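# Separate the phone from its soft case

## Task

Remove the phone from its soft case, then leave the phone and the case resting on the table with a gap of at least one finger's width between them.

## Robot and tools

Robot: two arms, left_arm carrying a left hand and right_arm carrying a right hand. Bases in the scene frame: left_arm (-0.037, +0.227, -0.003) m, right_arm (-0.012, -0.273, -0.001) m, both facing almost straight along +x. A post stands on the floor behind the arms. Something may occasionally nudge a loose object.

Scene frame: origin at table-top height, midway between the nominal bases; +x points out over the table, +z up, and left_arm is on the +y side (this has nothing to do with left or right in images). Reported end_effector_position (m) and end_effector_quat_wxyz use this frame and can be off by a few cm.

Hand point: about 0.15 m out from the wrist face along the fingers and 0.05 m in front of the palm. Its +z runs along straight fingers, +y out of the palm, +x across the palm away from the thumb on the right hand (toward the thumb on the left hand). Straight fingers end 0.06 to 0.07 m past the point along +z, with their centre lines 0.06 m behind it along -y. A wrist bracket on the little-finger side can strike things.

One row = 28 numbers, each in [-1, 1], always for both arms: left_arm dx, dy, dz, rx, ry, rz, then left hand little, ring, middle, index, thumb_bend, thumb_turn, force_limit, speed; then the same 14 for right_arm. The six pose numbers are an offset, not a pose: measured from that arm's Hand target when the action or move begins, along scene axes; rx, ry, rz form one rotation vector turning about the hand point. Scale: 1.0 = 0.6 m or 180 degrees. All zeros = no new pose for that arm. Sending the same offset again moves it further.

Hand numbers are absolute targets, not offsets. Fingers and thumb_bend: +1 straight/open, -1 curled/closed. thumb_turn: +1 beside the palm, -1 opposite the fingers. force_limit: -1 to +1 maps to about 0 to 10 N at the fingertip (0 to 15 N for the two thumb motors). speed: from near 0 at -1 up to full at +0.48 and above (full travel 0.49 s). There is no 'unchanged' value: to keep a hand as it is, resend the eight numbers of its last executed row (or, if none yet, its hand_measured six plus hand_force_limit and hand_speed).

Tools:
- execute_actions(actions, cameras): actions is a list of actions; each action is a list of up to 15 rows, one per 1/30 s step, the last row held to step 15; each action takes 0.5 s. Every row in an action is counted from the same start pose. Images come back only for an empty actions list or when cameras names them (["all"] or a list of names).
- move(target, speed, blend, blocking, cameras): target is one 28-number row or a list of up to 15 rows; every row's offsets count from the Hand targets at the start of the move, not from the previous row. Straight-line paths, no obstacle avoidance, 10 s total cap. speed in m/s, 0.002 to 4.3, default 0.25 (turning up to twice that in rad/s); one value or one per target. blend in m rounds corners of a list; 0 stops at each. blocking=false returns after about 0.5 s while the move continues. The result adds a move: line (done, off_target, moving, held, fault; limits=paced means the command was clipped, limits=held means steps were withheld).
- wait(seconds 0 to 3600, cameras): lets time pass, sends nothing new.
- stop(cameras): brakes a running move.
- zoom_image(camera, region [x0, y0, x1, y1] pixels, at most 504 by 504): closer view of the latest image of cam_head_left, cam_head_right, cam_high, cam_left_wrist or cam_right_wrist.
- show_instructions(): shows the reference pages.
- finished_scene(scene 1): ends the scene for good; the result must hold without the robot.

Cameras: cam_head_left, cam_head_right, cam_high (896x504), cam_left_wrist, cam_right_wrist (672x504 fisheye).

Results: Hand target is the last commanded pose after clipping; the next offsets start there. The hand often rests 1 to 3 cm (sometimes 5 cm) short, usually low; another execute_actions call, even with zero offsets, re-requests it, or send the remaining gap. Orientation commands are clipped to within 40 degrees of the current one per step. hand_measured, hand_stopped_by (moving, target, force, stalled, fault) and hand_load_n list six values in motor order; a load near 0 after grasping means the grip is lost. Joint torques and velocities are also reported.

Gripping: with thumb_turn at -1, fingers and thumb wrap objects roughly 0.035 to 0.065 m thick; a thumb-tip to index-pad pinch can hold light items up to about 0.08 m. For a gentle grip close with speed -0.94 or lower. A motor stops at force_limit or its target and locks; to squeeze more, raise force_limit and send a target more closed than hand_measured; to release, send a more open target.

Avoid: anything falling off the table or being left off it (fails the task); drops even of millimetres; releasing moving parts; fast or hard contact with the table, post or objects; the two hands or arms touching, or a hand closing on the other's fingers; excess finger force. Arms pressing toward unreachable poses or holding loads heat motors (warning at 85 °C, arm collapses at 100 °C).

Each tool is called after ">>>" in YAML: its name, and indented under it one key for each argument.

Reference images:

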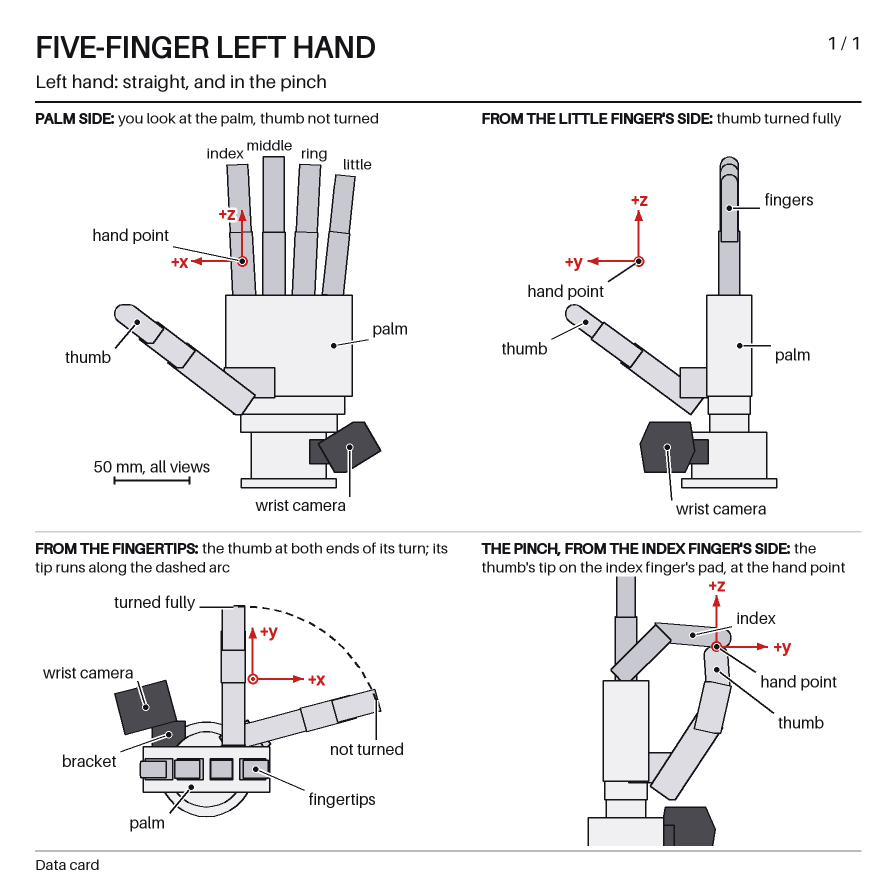

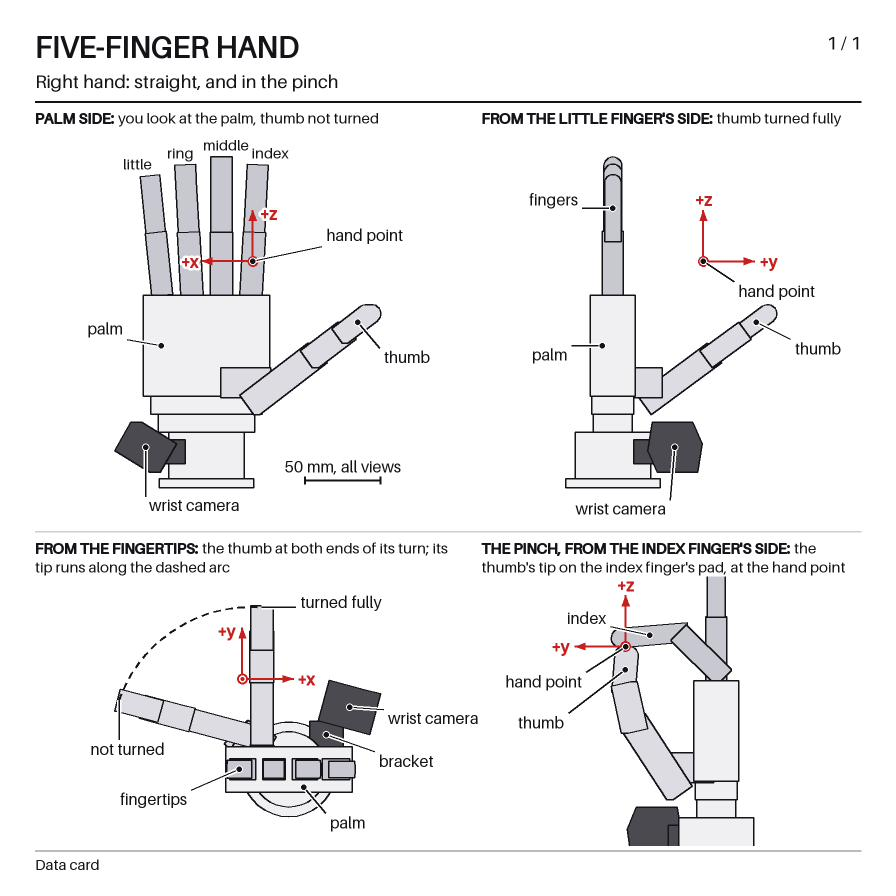

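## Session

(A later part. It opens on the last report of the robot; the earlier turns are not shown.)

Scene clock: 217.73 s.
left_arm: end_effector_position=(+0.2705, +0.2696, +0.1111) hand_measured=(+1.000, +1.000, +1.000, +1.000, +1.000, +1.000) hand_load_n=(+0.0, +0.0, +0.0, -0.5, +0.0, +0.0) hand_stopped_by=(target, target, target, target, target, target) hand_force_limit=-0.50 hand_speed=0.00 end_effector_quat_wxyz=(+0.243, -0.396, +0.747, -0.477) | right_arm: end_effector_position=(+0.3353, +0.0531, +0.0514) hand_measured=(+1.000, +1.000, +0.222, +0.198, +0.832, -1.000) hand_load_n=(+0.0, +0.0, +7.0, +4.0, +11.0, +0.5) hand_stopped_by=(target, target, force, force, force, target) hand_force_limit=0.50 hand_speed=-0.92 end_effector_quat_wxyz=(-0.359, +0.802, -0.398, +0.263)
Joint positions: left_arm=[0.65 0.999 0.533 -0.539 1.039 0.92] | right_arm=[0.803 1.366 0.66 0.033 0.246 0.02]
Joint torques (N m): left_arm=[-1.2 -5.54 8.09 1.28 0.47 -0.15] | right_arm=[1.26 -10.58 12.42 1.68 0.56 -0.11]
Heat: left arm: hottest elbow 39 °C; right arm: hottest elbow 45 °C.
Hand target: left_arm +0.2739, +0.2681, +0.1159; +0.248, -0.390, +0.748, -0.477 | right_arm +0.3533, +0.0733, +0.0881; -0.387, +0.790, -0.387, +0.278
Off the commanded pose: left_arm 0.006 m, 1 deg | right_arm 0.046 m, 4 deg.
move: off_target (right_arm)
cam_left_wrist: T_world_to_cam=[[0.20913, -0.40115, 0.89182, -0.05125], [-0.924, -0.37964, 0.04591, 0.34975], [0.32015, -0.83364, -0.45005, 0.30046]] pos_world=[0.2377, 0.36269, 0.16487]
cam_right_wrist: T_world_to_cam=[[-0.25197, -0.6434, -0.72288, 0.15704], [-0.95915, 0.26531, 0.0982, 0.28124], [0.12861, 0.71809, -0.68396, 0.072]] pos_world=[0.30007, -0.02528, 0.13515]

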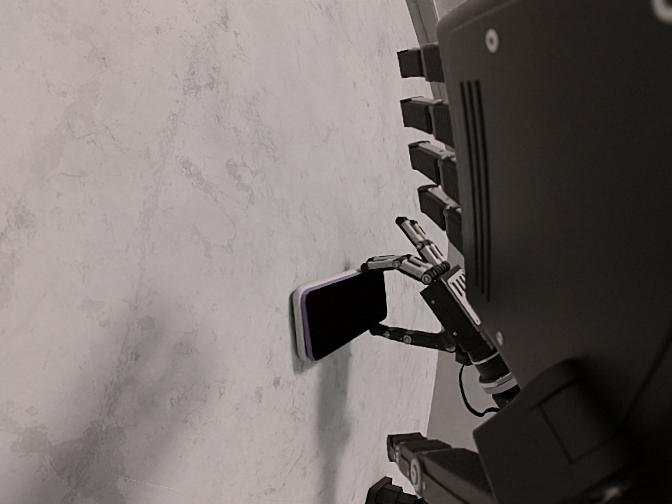

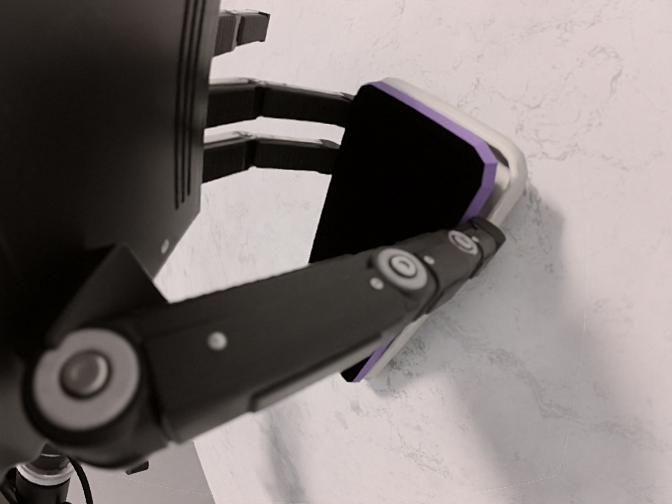

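>>> move:
  target: [0,0,0,0,0,0,1,1,1,1,1,1,-0.5,0,-0.018,-0.016,-0.088,0.0368,0.0249,0,1,1,-0.1,-0.1,0.45,-1,0.5,-0.92]
  speed: 0.03
  cameras: ["cam_left_wrist","cam_right_wrist"]

>>> zoom_image:
  camera: "cam_left_wrist"
  region: [280, 200, 440, 360]

>>> zoom_image:
  camera: "cam_right_wrist"
  region: [250, 60, 550, 360]

Scene clock: 223.80 s.
left_arm: end_effector_position=(+0.2705, +0.2696, +0.1111) hand_measured=(+1.000, +1.000, +1.000, +1.000, +1.000, +1.000) hand_load_n=(+0.0, +0.0, -0.5, +0.0, +0.0, +0.0) hand_stopped_by=(target, target, target, target, target, target) hand_force_limit=-0.50 hand_speed=0.00 end_effector_quat_wxyz=(+0.243, -0.396, +0.747, -0.477) | right_arm: end_effector_position=(+0.3387, +0.0662, +0.0386) hand_measured=(+1.000, +1.000, +0.220, +0.198, +0.828, -1.000) hand_load_n=(+0.0, +0.0, +0.5, +0.0, +0.0, +0.0) hand_stopped_by=(target, target, force, force, force, target) hand_force_limit=0.50 hand_speed=-0.92 end_effector_quat_wxyz=(-0.414, +0.781, -0.409, +0.225)
Joint positions: left_arm=[0.65 0.999 0.533 -0.539 1.039 0.92] | right_arm=[0.764 1.418 0.612 0.21 0.132 0.074]
Joint torques (N m): left_arm=[-1.55 -5.83 8.1 1.35 0.45 -0.15] | right_arm=[-0.26 -7.77 6.75 3.04 -0.01 0.08]
Heat: left arm: hottest elbow 39 °C; right arm: hottest elbow 46 °C.
Hand target: left_arm +0.2739, +0.2681, +0.1159; +0.248, -0.390, +0.748, -0.477 | right_arm +0.3426, +0.0637, +0.0353; -0.416, +0.776, -0.417, +0.224
Off the commanded pose: left_arm 0.006 m, 1 deg | right_arm 0.006 m, 1 deg.
move: done
cam_left_wrist: T_world_to_cam=[[0.20913, -0.40115, 0.89182, -0.05125], [-0.924, -0.37964, 0.04591, 0.34975], [0.32015, -0.83364, -0.45005, 0.30046]] pos_world=[0.2377, 0.36269, 0.16487]
cam_right_wrist: T_world_to_cam=[[-0.24962, -0.54173, -0.80263, 0.15269], [-0.96284, 0.22713, 0.14614, 0.28432], [0.10313, 0.80929, -0.57829, 0.05195]] pos_world=[0.30651, -0.0239, 0.11104]

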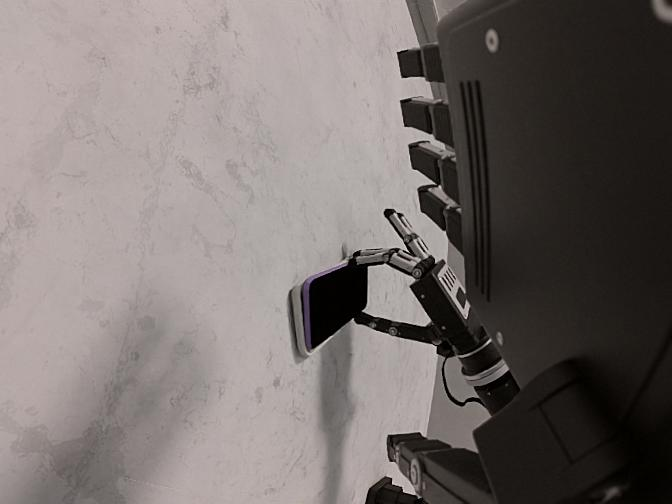

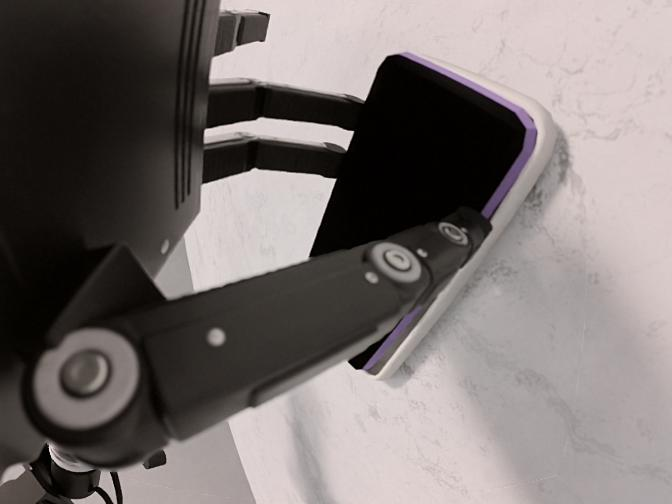

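Scaled by 3.150 from the camera's image (finer frame: 960x720).

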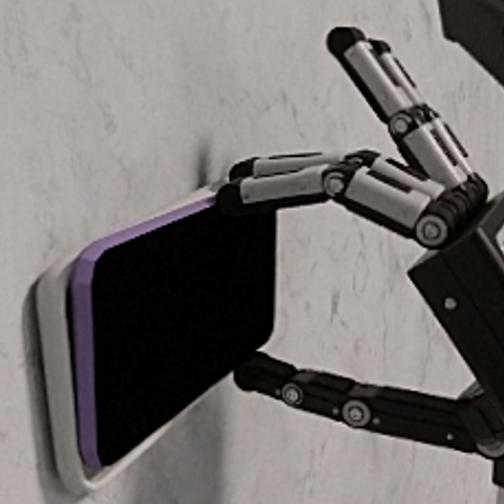

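Scaled by 1.680 from the camera's image (finer frame: 960x720).

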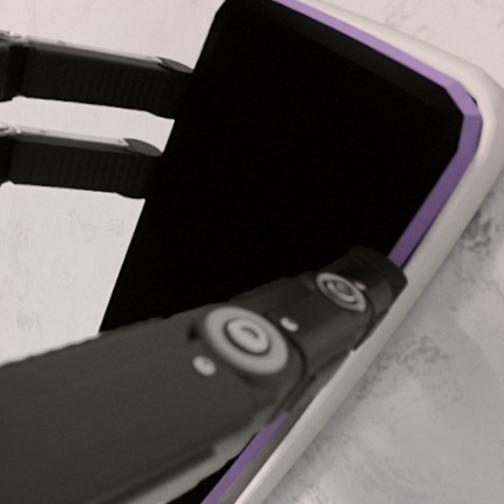

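>>> move:
  target:
    - [0,0,0,0,0,0,1,1,1,1,1,1,-0.5,0,0,0,0,0,0,0,1,1,0.5,0.5,1,-1,-0.75,-0.7]
    - [0,0,0,0,0,0,1,1,1,1,1,1,-0.5,0,-0.02,0.0,0.12,0,0,0,1,1,0.5,0.5,1,-1,-0.75,-0.7]
  speed: 0.06
  cameras: ["cam_left_wrist","cam_right_wrist"]

>>> zoom_image:
  camera: "cam_left_wrist"
  region: [280, 240, 390, 370]

>>> zoom_image:
  camera: "cam_right_wrist"
  region: [300, 0, 672, 372]

Scene clock: 227.20 s.
left_arm: end_effector_position=(+0.2705, +0.2696, +0.1111) hand_measured=(+1.000, +1.000, +1.000, +1.000, +1.000, +1.000) hand_load_n=(+0.0, +0.0, +0.0, +0.0, +0.0, +0.0) hand_stopped_by=(target, target, target, target, target, target) hand_force_limit=-0.50 hand_speed=0.00 end_effector_quat_wxyz=(+0.243, -0.396, +0.747, -0.477) | right_arm: end_effector_position=(+0.3194, +0.0463, +0.0794) hand_measured=(+1.000, +1.000, +0.500, +0.500, +1.000, -1.000) hand_load_n=(+0.0, +0.0, +0.0, +0.0, +0.0, +0.0) hand_stopped_by=(target, target, target, target, target, target) hand_force_limit=-0.75 hand_speed=-0.70 end_effector_quat_wxyz=(-0.394, +0.787, -0.420, +0.220)
Joint positions: left_arm=[0.65 0.999 0.533 -0.539 1.039 0.92] | right_arm=[0.765 1.249 0.627 -0.02 0.143 0.087]
Joint torques (N m): left_arm=[-1.67 -5.77 8.02 1.32 0.47 -0.14] | right_arm=[1.61 -8.35 12.21 1.55 0.28 0.12]
Heat: left arm: hottest elbow 39 °C; right arm: hottest elbow 46 °C.
Hand target: left_arm +0.2739, +0.2681, +0.1159; +0.248, -0.390, +0.748, -0.477 | right_arm +0.3305, +0.0638, +0.1073; -0.416, +0.776, -0.417, +0.224
Off the commanded pose: left_arm 0.006 m, 1 deg | right_arm 0.035 m, 3 deg.
move: off_target (right_arm)
cam_left_wrist: T_world_to_cam=[[0.20913, -0.40115, 0.89182, -0.05125], [-0.924, -0.37964, 0.04591, 0.34975], [0.32015, -0.83364, -0.45005, 0.30046]] pos_world=[0.2377, 0.36269, 0.16487]
cam_right_wrist: T_world_to_cam=[[-0.28657, -0.55919, -0.77793, 0.18047], [-0.95331, 0.2472, 0.17348, 0.25803], [0.0953, 0.79132, -0.60393, 0.09901]] pos_world=[0.28826, -0.04122, 0.15543]

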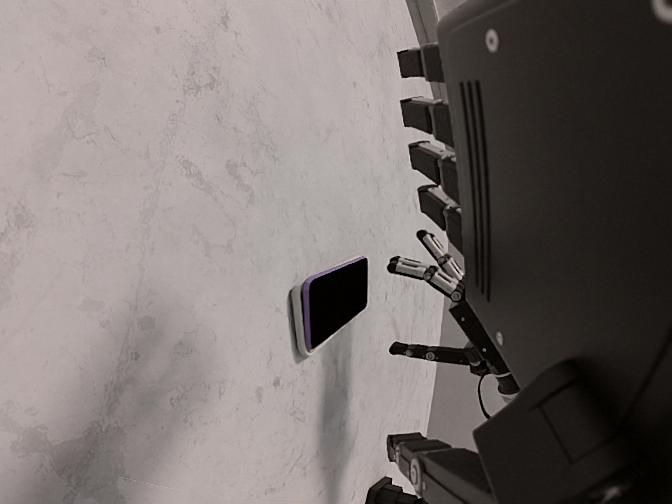

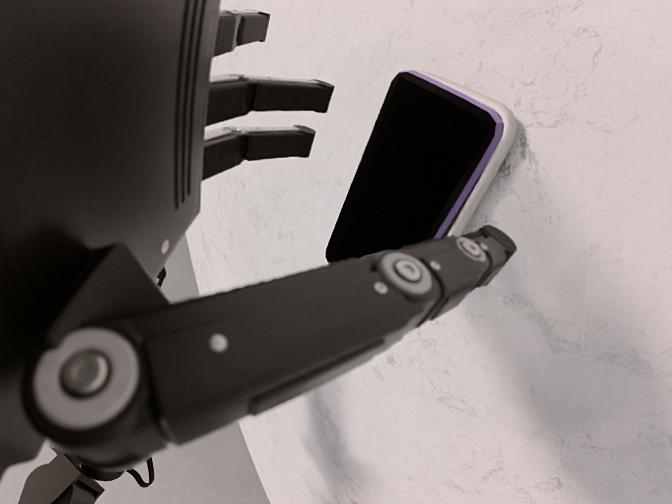

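Scaled by 3.877 from the camera's image (finer frame: 960x720).

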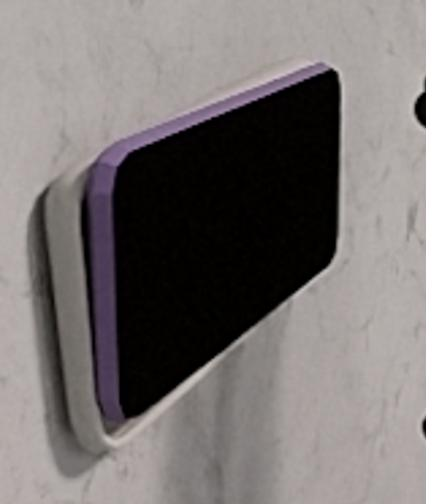

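Scaled by 1.355 from the camera's image (finer frame: 960x720).

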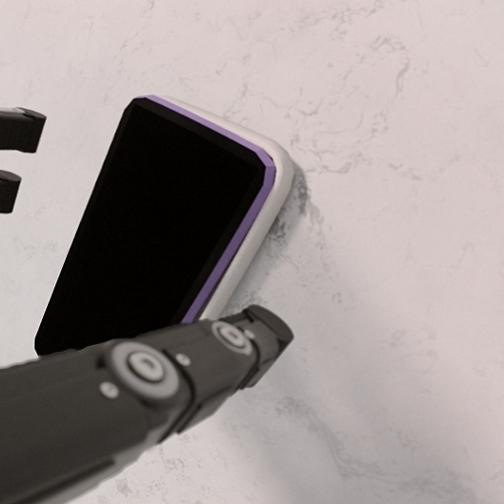

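>>> move:
  target: [0,0,0,0,0,0,1,1,1,1,1,1,-0.5,0,-0.0433,0.092,-0.0755,0,0,0.0139,1,1,0.5,0.5,1,-1,-0.75,-0.7]
  speed: 0.08
  cameras: ["cam_left_wrist","cam_right_wrist","cam_high"]

>>> zoom_image:
  camera: "cam_right_wrist"
  region: [250, 0, 622, 372]

Scene clock: 230.97 s.
left_arm: end_effector_position=(+0.2705, +0.2696, +0.1111) hand_measured=(+1.000, +1.000, +1.000, +1.000, +1.000, +1.000) hand_load_n=(-0.5, +0.0, +0.0, -0.5, +0.0, +0.0) hand_stopped_by=(target, target, target, target, target, target) hand_force_limit=-0.50 hand_speed=0.00 end_effector_quat_wxyz=(+0.243, -0.396, +0.747, -0.477) | right_arm: end_effector_position=(+0.2914, +0.0942, +0.0408) hand_measured=(+1.000, +1.000, +0.500, +0.500, +1.000, -1.000) hand_load_n=(+0.0, +0.0, +0.0, +0.0, +0.0, +0.0) hand_stopped_by=(target, target, target, target, target, target) hand_force_limit=-0.75 hand_speed=-0.70 end_effector_quat_wxyz=(-0.392, +0.800, -0.402, +0.212)
Joint positions: left_arm=[0.65 0.999 0.533 -0.539 1.039 0.92] | right_arm=[0.906 1.384 0.628 0.091 0.224 0.142]
Joint torques (N m): left_arm=[-1.85 -5.66 8.02 1.31 0.44 -0.13] | right_arm=[1.55 -7.88 11.06 3.15 0.32 0.07]
Heat: left arm: hottest elbow 39 °C; right arm: hottest elbow 46 °C.
Hand target: left_arm +0.2739, +0.2681, +0.1159; +0.248, -0.390, +0.748, -0.477 | right_arm +0.3045, +0.1189, +0.0620; -0.421, +0.785, -0.400, +0.215
Off the commanded pose: left_arm 0.006 m, 1 deg | right_arm 0.035 m, 4 deg.
move: off_target (right_arm)
cam_left_wrist: T_world_to_cam=[[0.20913, -0.40115, 0.89182, -0.05125], [-0.924, -0.37964, 0.04591, 0.34975], [0.32015, -0.83364, -0.45005, 0.30046]] pos_world=[0.2377, 0.36269, 0.16487]
cam_right_wrist: T_world_to_cam=[[-0.26504, -0.58186, -0.76889, 0.16474], [-0.9625, 0.20756, 0.1747, 0.23256], [0.05794, 0.78635, -0.61506, 0.05227]] pos_world=[0.26447, 0.00648, 0.11818]
Images, in order (width x height): cam_high 896x504, cam_left_wrist 672x504, cam_right_wrist 672x504.

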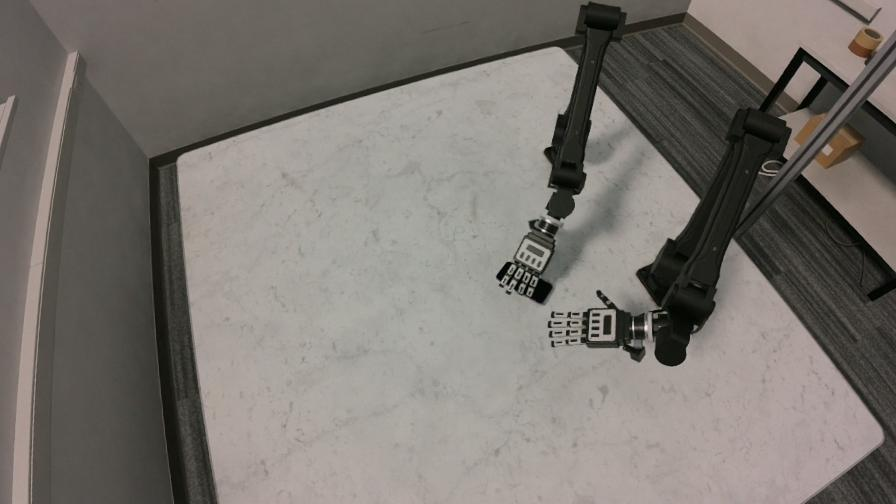

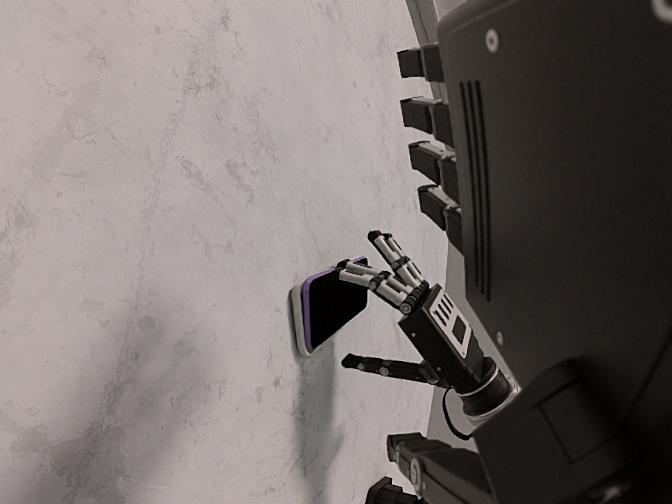

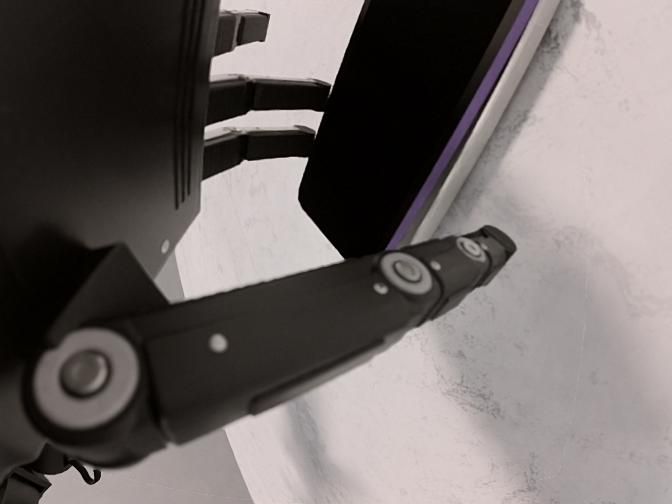

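Scaled by 1.355 from the camera's image (finer frame: 960x720).

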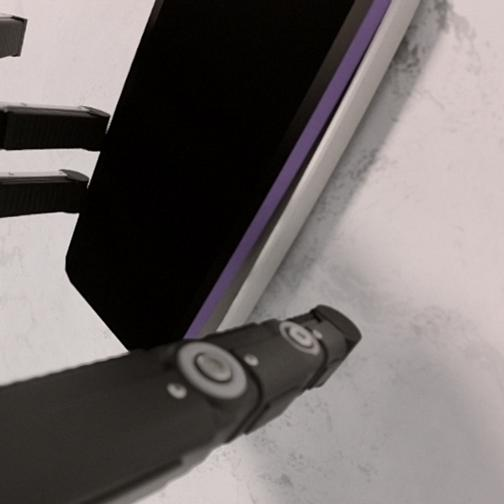

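>>> move:
  target: [0,0,0,0,0,0,1,1,1,1,1,1,-0.5,0,-0.002,0.004,-0.034,0,0,0,1,1,0.5,0.5,1,-1,-0.75,-0.7]
  speed: 0.06

Scene clock: 232.70 s.
left_arm: end_effector_position=(+0.2705, +0.2696, +0.1111) hand_measured=(+1.000, +1.000, +1.000, +1.000, +1.000, +1.000) hand_load_n=(+0.0, -0.5, +0.0, +0.0, +0.0, +0.0) hand_stopped_by=(target, target, target, target, target, target) hand_force_limit=-0.50 hand_speed=0.00 end_effector_quat_wxyz=(+0.243, -0.396, +0.747, -0.477) | right_arm: end_effector_position=(+0.2962, +0.1025, +0.0271) hand_measured=(+1.000, +1.000, +0.500, +0.500, +1.000, -1.000) hand_load_n=(+0.0, +0.0, +0.0, +0.0, +0.0, +0.0) hand_stopped_by=(target, target, target, target, target, target) hand_force_limit=-0.75 hand_speed=-0.70 end_effector_quat_wxyz=(-0.398, +0.796, -0.402, +0.214)
Joint positions: left_arm=[0.65 0.999 0.533 -0.539 1.039 0.92] | right_arm=[0.91 1.443 0.628 0.162 0.229 0.147]
Joint torques (N m): left_arm=[-1.61 -6.12 8.13 1.31 0.48 -0.15] | right_arm=[1.73 -8.59 9.24 3.29 0.32 0.13]
Heat: left arm: hottest elbow 39 °C; right arm: hottest elbow 46 °C.
Hand target: left_arm +0.2739, +0.2681, +0.1159; +0.248, -0.390, +0.748, -0.477 | right_arm +0.3034, +0.1212, +0.0415; -0.421, +0.785, -0.400, +0.215
Off the commanded pose: left_arm 0.006 m, 1 deg | right_arm 0.025 m, 3 deg.
move: off_target (right_arm)

>>> move:
  target: [0,0,0,0,0,0,1,1,1,1,1,1,-0.5,0,-0.003,0.02,0.025,0.003,-0.005,0,1,1,0.5,0.5,1,-1,-0.75,-0.7]
  speed: 0.06

Scene clock: 234.00 s.
left_arm: end_effector_position=(+0.2705, +0.2696, +0.1111) hand_measured=(+1.000, +1.000, +1.000, +1.000, +1.000, +1.000) hand_load_n=(+0.0, +0.0, +0.0, +0.0, +0.0, +0.0) hand_stopped_by=(target, target, target, target, target, target) hand_force_limit=-0.50 hand_speed=0.00 end_effector_quat_wxyz=(+0.243, -0.396, +0.747, -0.477) | right_arm: end_effector_position=(+0.2913, +0.1106, +0.0301) hand_measured=(+1.000, +1.000, +0.500, +0.500, +1.000, -1.000) hand_load_n=(+0.0, +0.0, +0.0, +0.0, +0.0, +0.0) hand_stopped_by=(target, target, target, target, target, target) hand_force_limit=-0.75 hand_speed=-0.70 end_effector_quat_wxyz=(-0.401, +0.795, -0.399, +0.218)
Joint positions: left_arm=[0.65 0.999 0.533 -0.539 1.039 0.92] | right_arm=[0.938 1.443 0.634 0.162 0.254 0.156]
Joint torques (N m): left_arm=[-1.61 -5.48 8.03 1.33 0.48 -0.13] | right_arm=[1.61 -10.17 10.84 2 0.34 0.12]
Heat: left arm: hottest elbow 39 °C; right arm: hottest elbow 46 °C.
Hand target: left_arm +0.2739, +0.2681, +0.1159; +0.248, -0.390, +0.748, -0.477 | right_arm +0.3015, +0.1332, +0.0565; -0.428, +0.781, -0.398, +0.219
Off the commanded pose: left_arm 0.006 m, 1 deg | right_arm 0.036 m, 3 deg.
move: off_target (right_arm)

>>> move:
  target: [0,0,0,0,0,0,1,1,1,1,1,1,-0.5,0,0.015,0.005,0.01,0.002,-0.003,0,1,1,0.5,0.5,1,-1,-0.75,-0.7]
  speed: 0.06

Scene clock: 235.23 s.
left_arm: end_effector_position=(+0.2705, +0.2696, +0.1111) hand_measured=(+1.000, +1.000, +1.000, +1.000, +1.000, +1.000) hand_load_n=(+0.0, +0.0, +0.0, +0.0, +0.0, +0.0) hand_stopped_by=(target, target, target, target, target, target) hand_force_limit=-0.50 hand_speed=0.00 end_effector_quat_wxyz=(+0.243, -0.396, +0.747, -0.477) | right_arm: end_effector_position=(+0.2970, +0.1187, +0.0395) hand_measured=(+1.000, +1.000, +0.500, +0.500, +1.000, -1.000) hand_load_n=(+0.0, +0.0, +0.0, +0.0, +0.0, +0.0) hand_stopped_by=(target, target, target, target, target, target) hand_force_limit=-0.75 hand_speed=-0.70 end_effector_quat_wxyz=(-0.411, +0.790, -0.398, +0.219)
Joint positions: left_arm=[0.65 0.999 0.533 -0.539 1.039 0.92] | right_arm=[0.938 1.443 0.655 0.162 0.253 0.156]
Joint torques (N m): left_arm=[-1.38 -5.83 8.05 1.24 0.46 -0.14] | right_arm=[0.56 -9.76 10.91 2.03 0.08 0.02]
Heat: left arm: hottest elbow 39 °C; right arm: hottest elbow 46 °C.
Hand target: left_arm +0.2739, +0.2681, +0.1159; +0.248, -0.390, +0.748, -0.477 | right_arm +0.3106, +0.1363, +0.0626; -0.432, +0.779, -0.397, +0.222
Off the commanded pose: left_arm 0.006 m, 1 deg | right_arm 0.032 m, 3 deg.
move: off_target (right_arm)

>>> move:
  target: [0,0,0,0,0,0,1,1,1,1,1,1,-0.5,0,-0.012,-0.022,-0.031,0,0,0,1,1,0.5,0.5,1,-1,-0.75,-0.7]
  speed: 0.06

Scene clock: 236.77 s.
left_arm: end_effector_position=(+0.2705, +0.2696, +0.1111) hand_measured=(+1.000, +1.000, +1.000, +1.000, +1.000, +1.000) hand_load_n=(+0.0, +0.0, +0.0, +0.0, +0.0, +0.0) hand_stopped_by=(target, target, target, target, target, target) hand_force_limit=-0.50 hand_speed=0.00 end_effector_quat_wxyz=(+0.243, -0.396, +0.747, -0.477) | right_arm: end_effector_position=(+0.2975, +0.1210, +0.0413) hand_measured=(+1.000, +1.000, +0.500, +0.500, +1.000, -1.000) hand_load_n=(+0.0, +0.0, +0.0, +0.0, +0.0, +0.0) hand_stopped_by=(target, target, target, target, target, target) hand_force_limit=-0.75 hand_speed=-0.70 end_effector_quat_wxyz=(-0.424, +0.785, -0.396, +0.219)
Joint positions: left_arm=[0.65 0.999 0.533 -0.539 1.039 0.92] | right_arm=[0.938 1.443 0.642 0.204 0.248 0.156]
Joint torques (N m): left_arm=[-1.32 -5.77 8.08 1.21 0.46 -0.13] | right_arm=[0.15 -8.64 7.25 3.18 0.07 -0.01]
Heat: left arm: hottest elbow 39 °C; right arm: hottest elbow 46 °C.
Hand target: left_arm +0.2739, +0.2681, +0.1159; +0.248, -0.390, +0.748, -0.477 | right_arm +0.3034, +0.1231, +0.0440; -0.432, +0.779, -0.397, +0.222
Off the commanded pose: left_arm 0.006 m, 1 deg | right_arm 0.007 m, 1 deg.
move: done

>>> move:
  target: [0,0,0,0,0,0,1,1,1,1,1,1,-0.5,0,-0.003,-0.0133,-0.0125,-0.0048,0.0068,0,1,1,0.5,0.5,1,-1,-0.75,-0.7]
  speed: 0.06
  cameras: ["cam_left_wrist","cam_right_wrist"]

>>> zoom_image:
  camera: "cam_left_wrist"
  region: [270, 210, 430, 370]

>>> zoom_image:
  camera: "cam_right_wrist"
  region: [250, 0, 622, 372]

Scene clock: 238.30 s.
left_arm: end_effector_position=(+0.2705, +0.2696, +0.1111) hand_measured=(+1.000, +1.000, +1.000, +1.000, +1.000, +1.000) hand_load_n=(+0.0, +0.0, +0.0, +0.0, +0.0, -0.5) hand_stopped_by=(target, target, target, target, target, target) hand_force_limit=-0.50 hand_speed=0.00 end_effector_quat_wxyz=(+0.243, -0.396, +0.747, -0.477) | right_arm: end_effector_position=(+0.2959, +0.1169, +0.0371) hand_measured=(+1.000, +1.000, +0.500, +0.500, +1.000, -1.000) hand_load_n=(+0.0, +0.0, +0.0, +0.0, +0.0, +0.0) hand_stopped_by=(target, target, target, target, target, target) hand_force_limit=-0.75 hand_speed=-0.70 end_effector_quat_wxyz=(-0.421, +0.787, -0.397, +0.214)
Joint positions: left_arm=[0.65 0.999 0.533 -0.539 1.039 0.92] | right_arm=[0.929 1.443 0.632 0.204 0.233 0.156]
Joint torques (N m): left_arm=[-1.03 -5.66 8.1 1.31 0.45 -0.15] | right_arm=[-0.21 -8.53 7.19 2.63 0.05 -0.02]
Heat: left arm: hottest elbow 39 °C; right arm: hottest elbow 46 °C.
Hand target: left_arm +0.2739, +0.2681, +0.1159; +0.248, -0.390, +0.748, -0.477 | right_arm +0.3016, +0.1152, +0.0366; -0.422, +0.784, -0.399, +0.216
Off the commanded pose: left_arm 0.006 m, 1 deg | right_arm 0.006 m, 1 deg.
move: done
cam_left_wrist: T_world_to_cam=[[0.20913, -0.40115, 0.89182, -0.05125], [-0.924, -0.37964, 0.04591, 0.34975], [0.32015, -0.83364, -0.45005, 0.30046]] pos_world=[0.2377, 0.36269, 0.16487]
cam_right_wrist: T_world_to_cam=[[-0.23323, -0.54285, -0.8068, 0.16361], [-0.96981, 0.19067, 0.15206, 0.23792], [0.07129, 0.8179, -0.57093, 0.02255]] pos_world=[0.26729, 0.02501, 0.10869]

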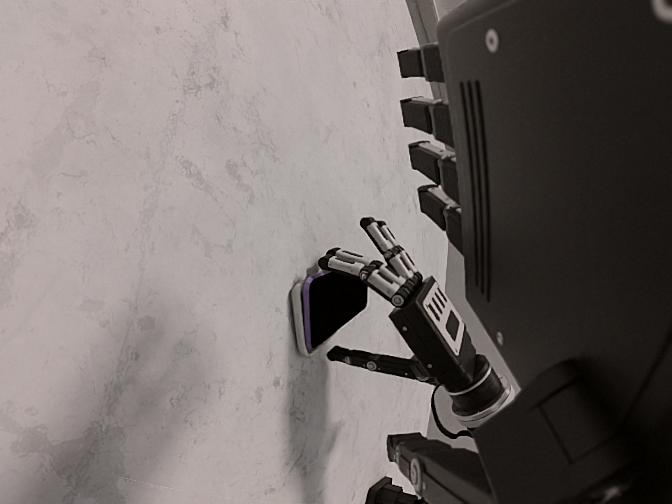

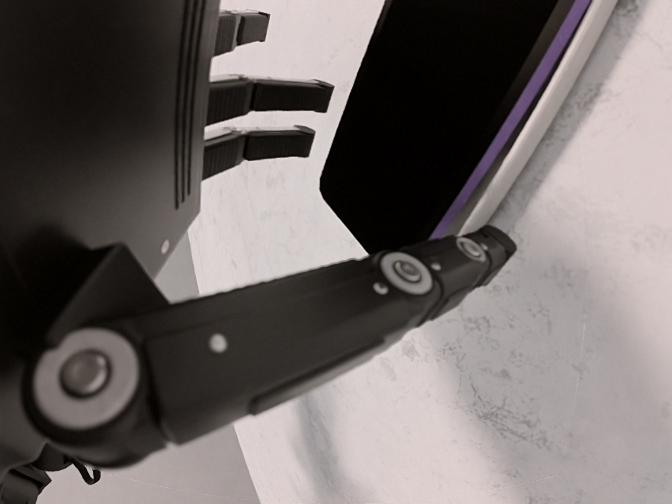

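Scaled by 3.150 from the camera's image (finer frame: 960x720).

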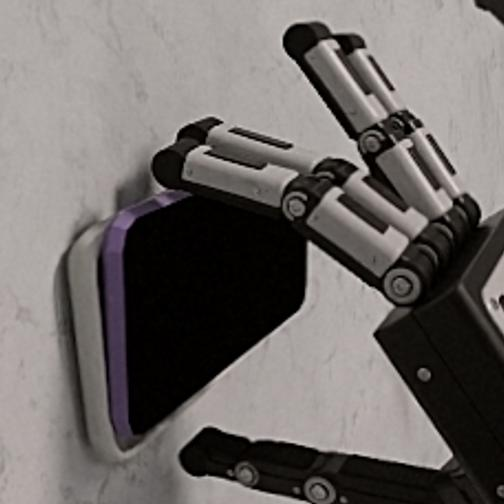

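Scaled by 1.355 from the camera's image (finer frame: 960x720).

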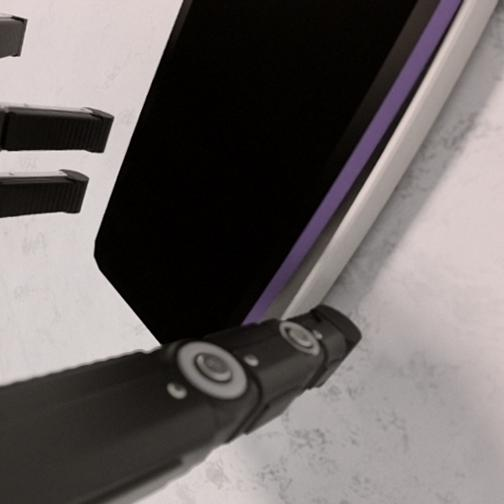

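>>> move:
  target: [0,0,0,0,0,0,1,1,1,1,1,1,-0.5,0,0.0117,-0.0133,-0.0058,-0.0023,0.0033,0,1,1,0.5,0.5,1,-1,-0.75,-0.7]
  speed: 0.06
  cameras: ["cam_left_wrist"]

>>> zoom_image:
  camera: "cam_left_wrist"
  region: [270, 210, 430, 370]

Scene clock: 240.00 s.
left_arm: end_effector_position=(+0.2705, +0.2696, +0.1111) hand_measured=(+1.000, +1.000, +1.000, +1.000, +1.000, +1.000) hand_load_n=(+0.0, +0.0, +0.0, +0.0, +0.0, -0.5) hand_stopped_by=(target, target, target, target, target, target) hand_force_limit=-0.50 hand_speed=0.00 end_effector_quat_wxyz=(+0.243, -0.396, +0.747, -0.477) | right_arm: end_effector_position=(+0.3043, +0.1092, +0.0347) hand_measured=(+1.000, +1.000, +0.500, +0.500, +1.000, -1.000) hand_load_n=(+0.0, +0.0, +0.0, +0.0, +0.0, +0.0) hand_stopped_by=(target, target, target, target, target, target) hand_force_limit=-0.75 hand_speed=-0.70 end_effector_quat_wxyz=(-0.418, +0.787, -0.402, +0.211)
Joint positions: left_arm=[0.65 0.999 0.533 -0.539 1.039 0.92] | right_arm=[0.897 1.447 0.632 0.204 0.206 0.149]
Joint torques (N m): left_arm=[-1.44 -6.01 8.17 1.33 0.44 -0.15] | right_arm=[-0.03 -8.53 7.19 2.4 0.06 -0.12]
Heat: left arm: hottest elbow 39 °C; right arm: hottest elbow 46 °C.
Hand target: left_arm +0.2739, +0.2681, +0.1159; +0.248, -0.390, +0.748, -0.477 | right_arm +0.3087, +0.1072, +0.0330; -0.417, +0.787, -0.401, +0.214
Off the commanded pose: left_arm 0.006 m, 1 deg | right_arm 0.005 m, 0 deg.
move: done
cam_left_wrist: T_world_to_cam=[[0.20913, -0.40115, 0.89182, -0.05125], [-0.924, -0.37964, 0.04591, 0.34975], [0.32015, -0.83364, -0.45005, 0.30046]] pos_world=[0.2377, 0.36269, 0.16487]

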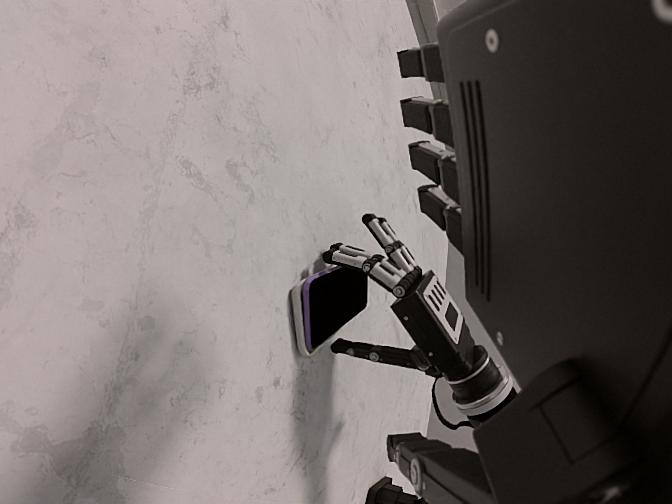

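Scaled by 3.150 from the camera's image (finer frame: 960x720).

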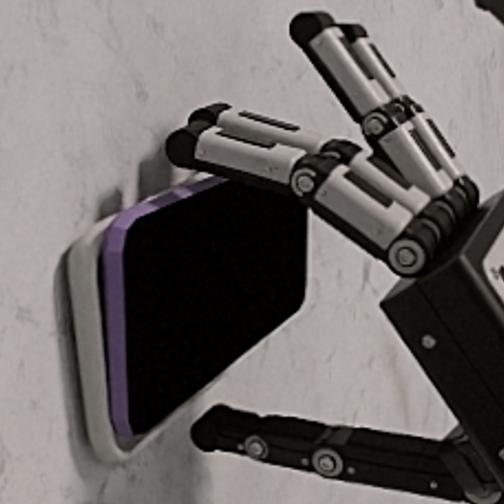

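>>> move:
  target: [0,0,0,0,0,0,1,1,1,1,1,1,-0.5,0,-0.001,-0.001,-0.0052,-0.003,0.0042,0,1,1,0.5,0.5,1,-1,-0.75,-0.7]
  speed: 0.06

Scene clock: 241.60 s.
left_arm: end_effector_position=(+0.2705, +0.2696, +0.1111) hand_measured=(+1.000, +1.000, +1.000, +1.000, +1.000, +1.000) hand_load_n=(+0.0, +0.0, +0.0, +0.0, +0.0, +0.0) hand_stopped_by=(target, target, target, target, target, target) hand_force_limit=-0.50 hand_speed=0.00 end_effector_quat_wxyz=(+0.243, -0.396, +0.747, -0.477) | right_arm: end_effector_position=(+0.3033, +0.1092, +0.0316) hand_measured=(+1.000, +1.000, +0.500, +0.500, +1.000, -1.000) hand_load_n=(+0.0, +0.0, +0.0, +0.0, +0.0, +0.0) hand_stopped_by=(target, target, target, target, target, target) hand_force_limit=-0.75 hand_speed=-0.70 end_effector_quat_wxyz=(-0.416, +0.789, -0.402, +0.208)
Joint positions: left_arm=[0.65 0.999 0.533 -0.539 1.039 0.92] | right_arm=[0.897 1.454 0.632 0.204 0.202 0.149]
Joint torques (N m): left_arm=[-1.38 -5.71 8.05 1.24 0.46 -0.14] | right_arm=[-0.15 -8.59 7.64 1.69 0.05 -0.07]
Heat: left arm: hottest elbow 39 °C; right arm: hottest elbow 46 °C.
Hand target: left_arm +0.2739, +0.2681, +0.1159; +0.248, -0.390, +0.748, -0.477 | right_arm +0.3080, +0.1066, +0.0300; -0.411, +0.790, -0.402, +0.210
Off the commanded pose: left_arm 0.006 m, 1 deg | right_arm 0.006 m, 1 deg.
move: done

>>> move:
  target: [0,0,0,0,0,0,1,1,1,1,1,1,-0.5,0,0,0,0,0,0,0,1,1,0.0,0.0,0.55,-1,-0.75,-0.92]
  cameras: ["cam_left_wrist","cam_right_wrist"]

>>> zoom_image:
  camera: "cam_left_wrist"
  region: [270, 210, 430, 370]

>>> zoom_image:
  camera: "cam_right_wrist"
  region: [250, 0, 622, 372]

Scene clock: 243.77 s.
left_arm: end_effector_position=(+0.2705, +0.2696, +0.1111) hand_measured=(+1.000, +1.000, +1.000, +1.000, +1.000, +1.000) hand_load_n=(+0.0, +0.0, +0.0, +0.0, +0.0, +0.0) hand_stopped_by=(target, target, target, target, target, target) hand_force_limit=-0.50 hand_speed=0.00 end_effector_quat_wxyz=(+0.243, -0.396, +0.747, -0.477) | right_arm: end_effector_position=(+0.3032, +0.1093, +0.0316) hand_measured=(+1.000, +1.000, +0.270, +0.262, +0.878, -1.000) hand_load_n=(-0.5, +0.0, +1.0, +2.0, +2.0, +0.0) hand_stopped_by=(target, target, force, force, force, target) hand_force_limit=-0.75 hand_speed=-0.92 end_effector_quat_wxyz=(-0.416, +0.789, -0.402, +0.208)
Joint positions: left_arm=[0.65 0.999 0.533 -0.539 1.039 0.92] | right_arm=[0.897 1.454 0.632 0.204 0.201 0.149]
Joint torques (N m): left_arm=[-1.61 -6.01 8.06 1.28 0.45 -0.16] | right_arm=[-0.15 -8.59 7.65 1.68 0.11 -0.06]
Heat: left arm: hottest elbow 38 °C; right arm: hottest elbow 46 °C.
Hand target: left_arm +0.2739, +0.2681, +0.1159; +0.248, -0.390, +0.748, -0.477 | right_arm +0.3081, +0.1066, +0.0300; -0.411, +0.790, -0.402, +0.210
Off the commanded pose: left_arm 0.006 m, 1 deg | right_arm 0.006 m, 1 deg.
move: done
cam_left_wrist: T_world_to_cam=[[0.20913, -0.40115, 0.89182, -0.05125], [-0.924, -0.37964, 0.04591, 0.34975], [0.32015, -0.83364, -0.45005, 0.30046]] pos_world=[0.2377, 0.36269, 0.16487]
cam_right_wrist: T_world_to_cam=[[-0.24864, -0.54414, -0.80131, 0.16147], [-0.96652, 0.19355, 0.16847, 0.24536], [0.06342, 0.81636, -0.57405, 0.02776]] pos_world=[0.27554, 0.01771, 0.10398]

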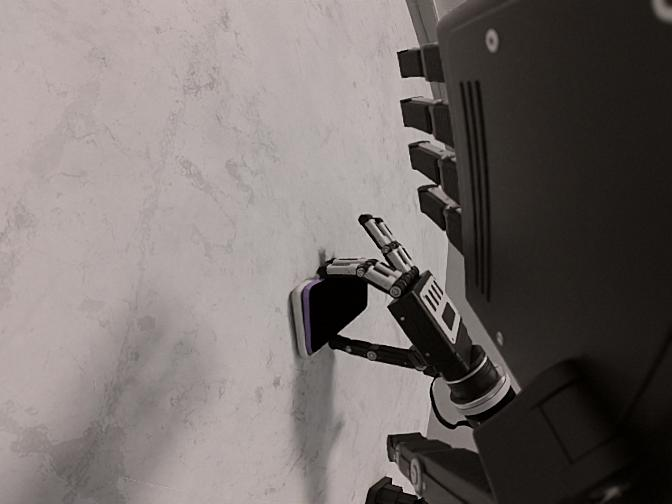

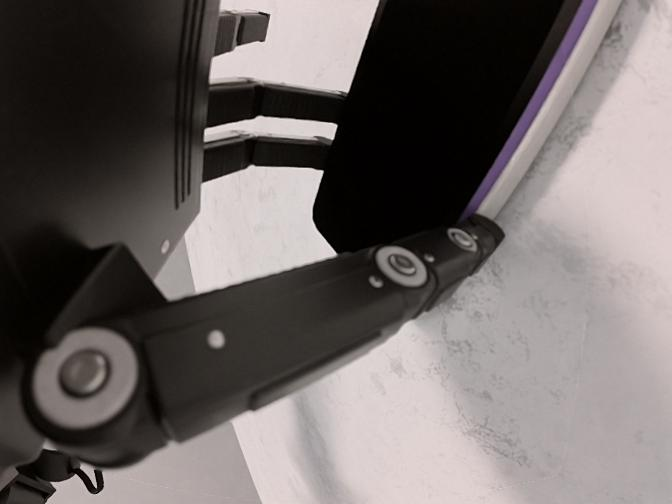

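Scaled by 3.150 from the camera's image (finer frame: 960x720).

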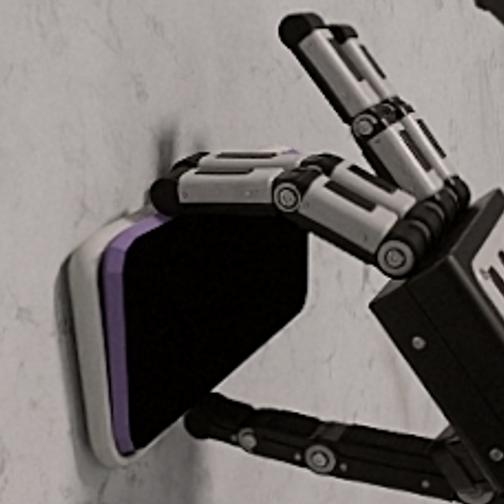

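Scaled by 1.355 from the camera's image (finer frame: 960x720).

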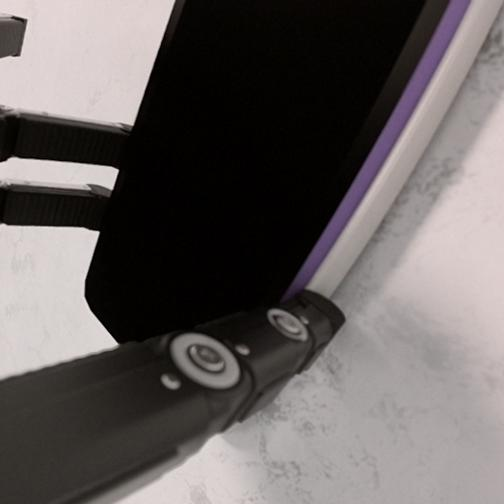

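>>> move:
  target: [0,0,0,0,0,0,1,1,1,1,1,1,-0.5,0,0,0,0,0,0,0,1,1,-0.1,-0.1,0.45,-1,0.5,-0.92]
  cameras: ["cam_left_wrist","cam_right_wrist"]

>>> zoom_image:
  camera: "cam_left_wrist"
  region: [270, 210, 430, 370]

>>> zoom_image:
  camera: "cam_right_wrist"
  region: [250, 0, 622, 372]

Scene clock: 245.37 s.
left_arm: end_effector_position=(+0.2705, +0.2696, +0.1111) hand_measured=(+1.000, +1.000, +1.000, +1.000, +1.000, +1.000) hand_load_n=(+0.0, +0.0, +0.0, +0.0, +0.0, -0.5) hand_stopped_by=(target, target, target, target, target, target) hand_force_limit=-0.50 hand_speed=0.00 end_effector_quat_wxyz=(+0.243, -0.396, +0.747, -0.477) | right_arm: end_effector_position=(+0.3032, +0.1096, +0.0317) hand_measured=(+1.000, +1.000, +0.176, +0.160, +0.854, -1.000) hand_load_n=(+0.0, +0.0, +7.5, +8.5, +13.0, -0.5) hand_stopped_by=(target, target, force, force, force, target) hand_force_limit=0.50 hand_speed=-0.92 end_effector_quat_wxyz=(-0.416, +0.789, -0.401, +0.208)
Joint positions: left_arm=[0.65 0.999 0.533 -0.539 1.039 0.92] | right_arm=[0.897 1.454 0.633 0.204 0.201 0.149]
Joint torques (N m): left_arm=[-1.32 -5.66 8.1 1.36 0.45 -0.15] | right_arm=[-0.09 -8.64 7.61 1.69 0.14 -0.06]
Heat: left arm: hottest elbow 38 °C; right arm: hottest elbow 45 °C.
Hand target: left_arm +0.2739, +0.2681, +0.1159; +0.248, -0.390, +0.748, -0.477 | right_arm +0.3080, +0.1065, +0.0299; -0.411, +0.790, -0.402, +0.210
Off the commanded pose: left_arm 0.006 m, 1 deg | right_arm 0.006 m, 1 deg.
move: done
cam_left_wrist: T_world_to_cam=[[0.20913, -0.40115, 0.89182, -0.05125], [-0.924, -0.37964, 0.04591, 0.34975], [0.32015, -0.83364, -0.45005, 0.30046]] pos_world=[0.2377, 0.36269, 0.16487]
cam_right_wrist: T_world_to_cam=[[-0.24838, -0.54383, -0.8016, 0.16164], [-0.96662, 0.19291, 0.16863, 0.24543], [0.06293, 0.81672, -0.57359, 0.02773]] pos_world=[0.27564, 0.01791, 0.10408]

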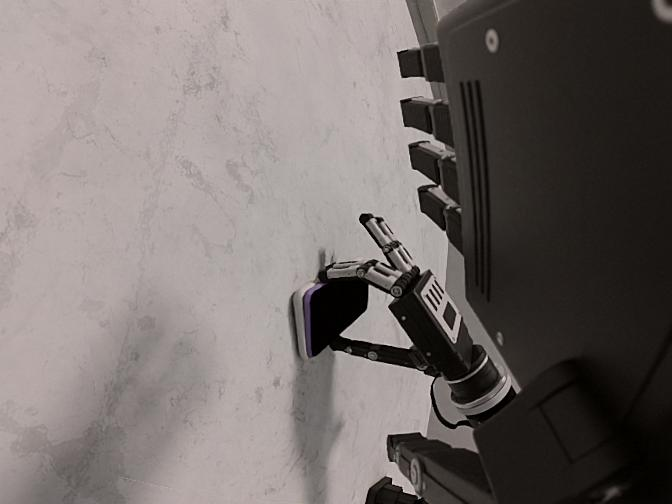

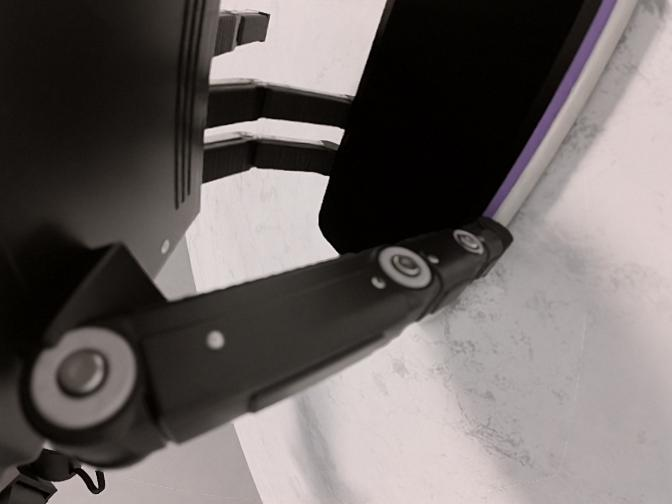

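Scaled by 3.150 from the camera's image (finer frame: 960x720).

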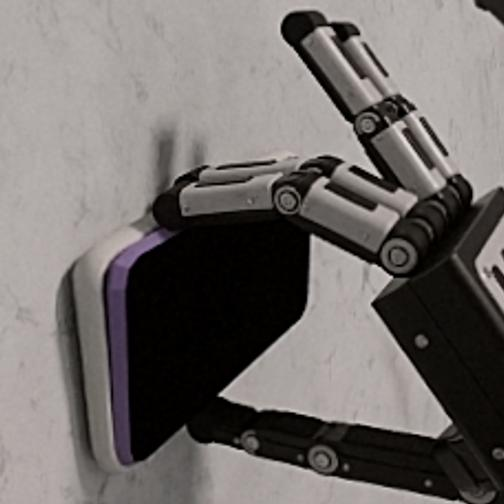

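Scaled by 1.355 from the camera's image (finer frame: 960x720).

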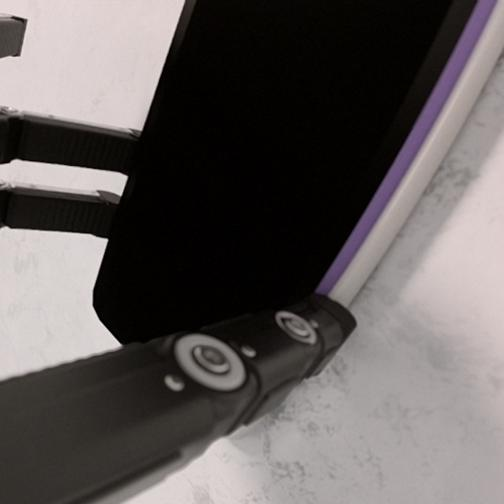

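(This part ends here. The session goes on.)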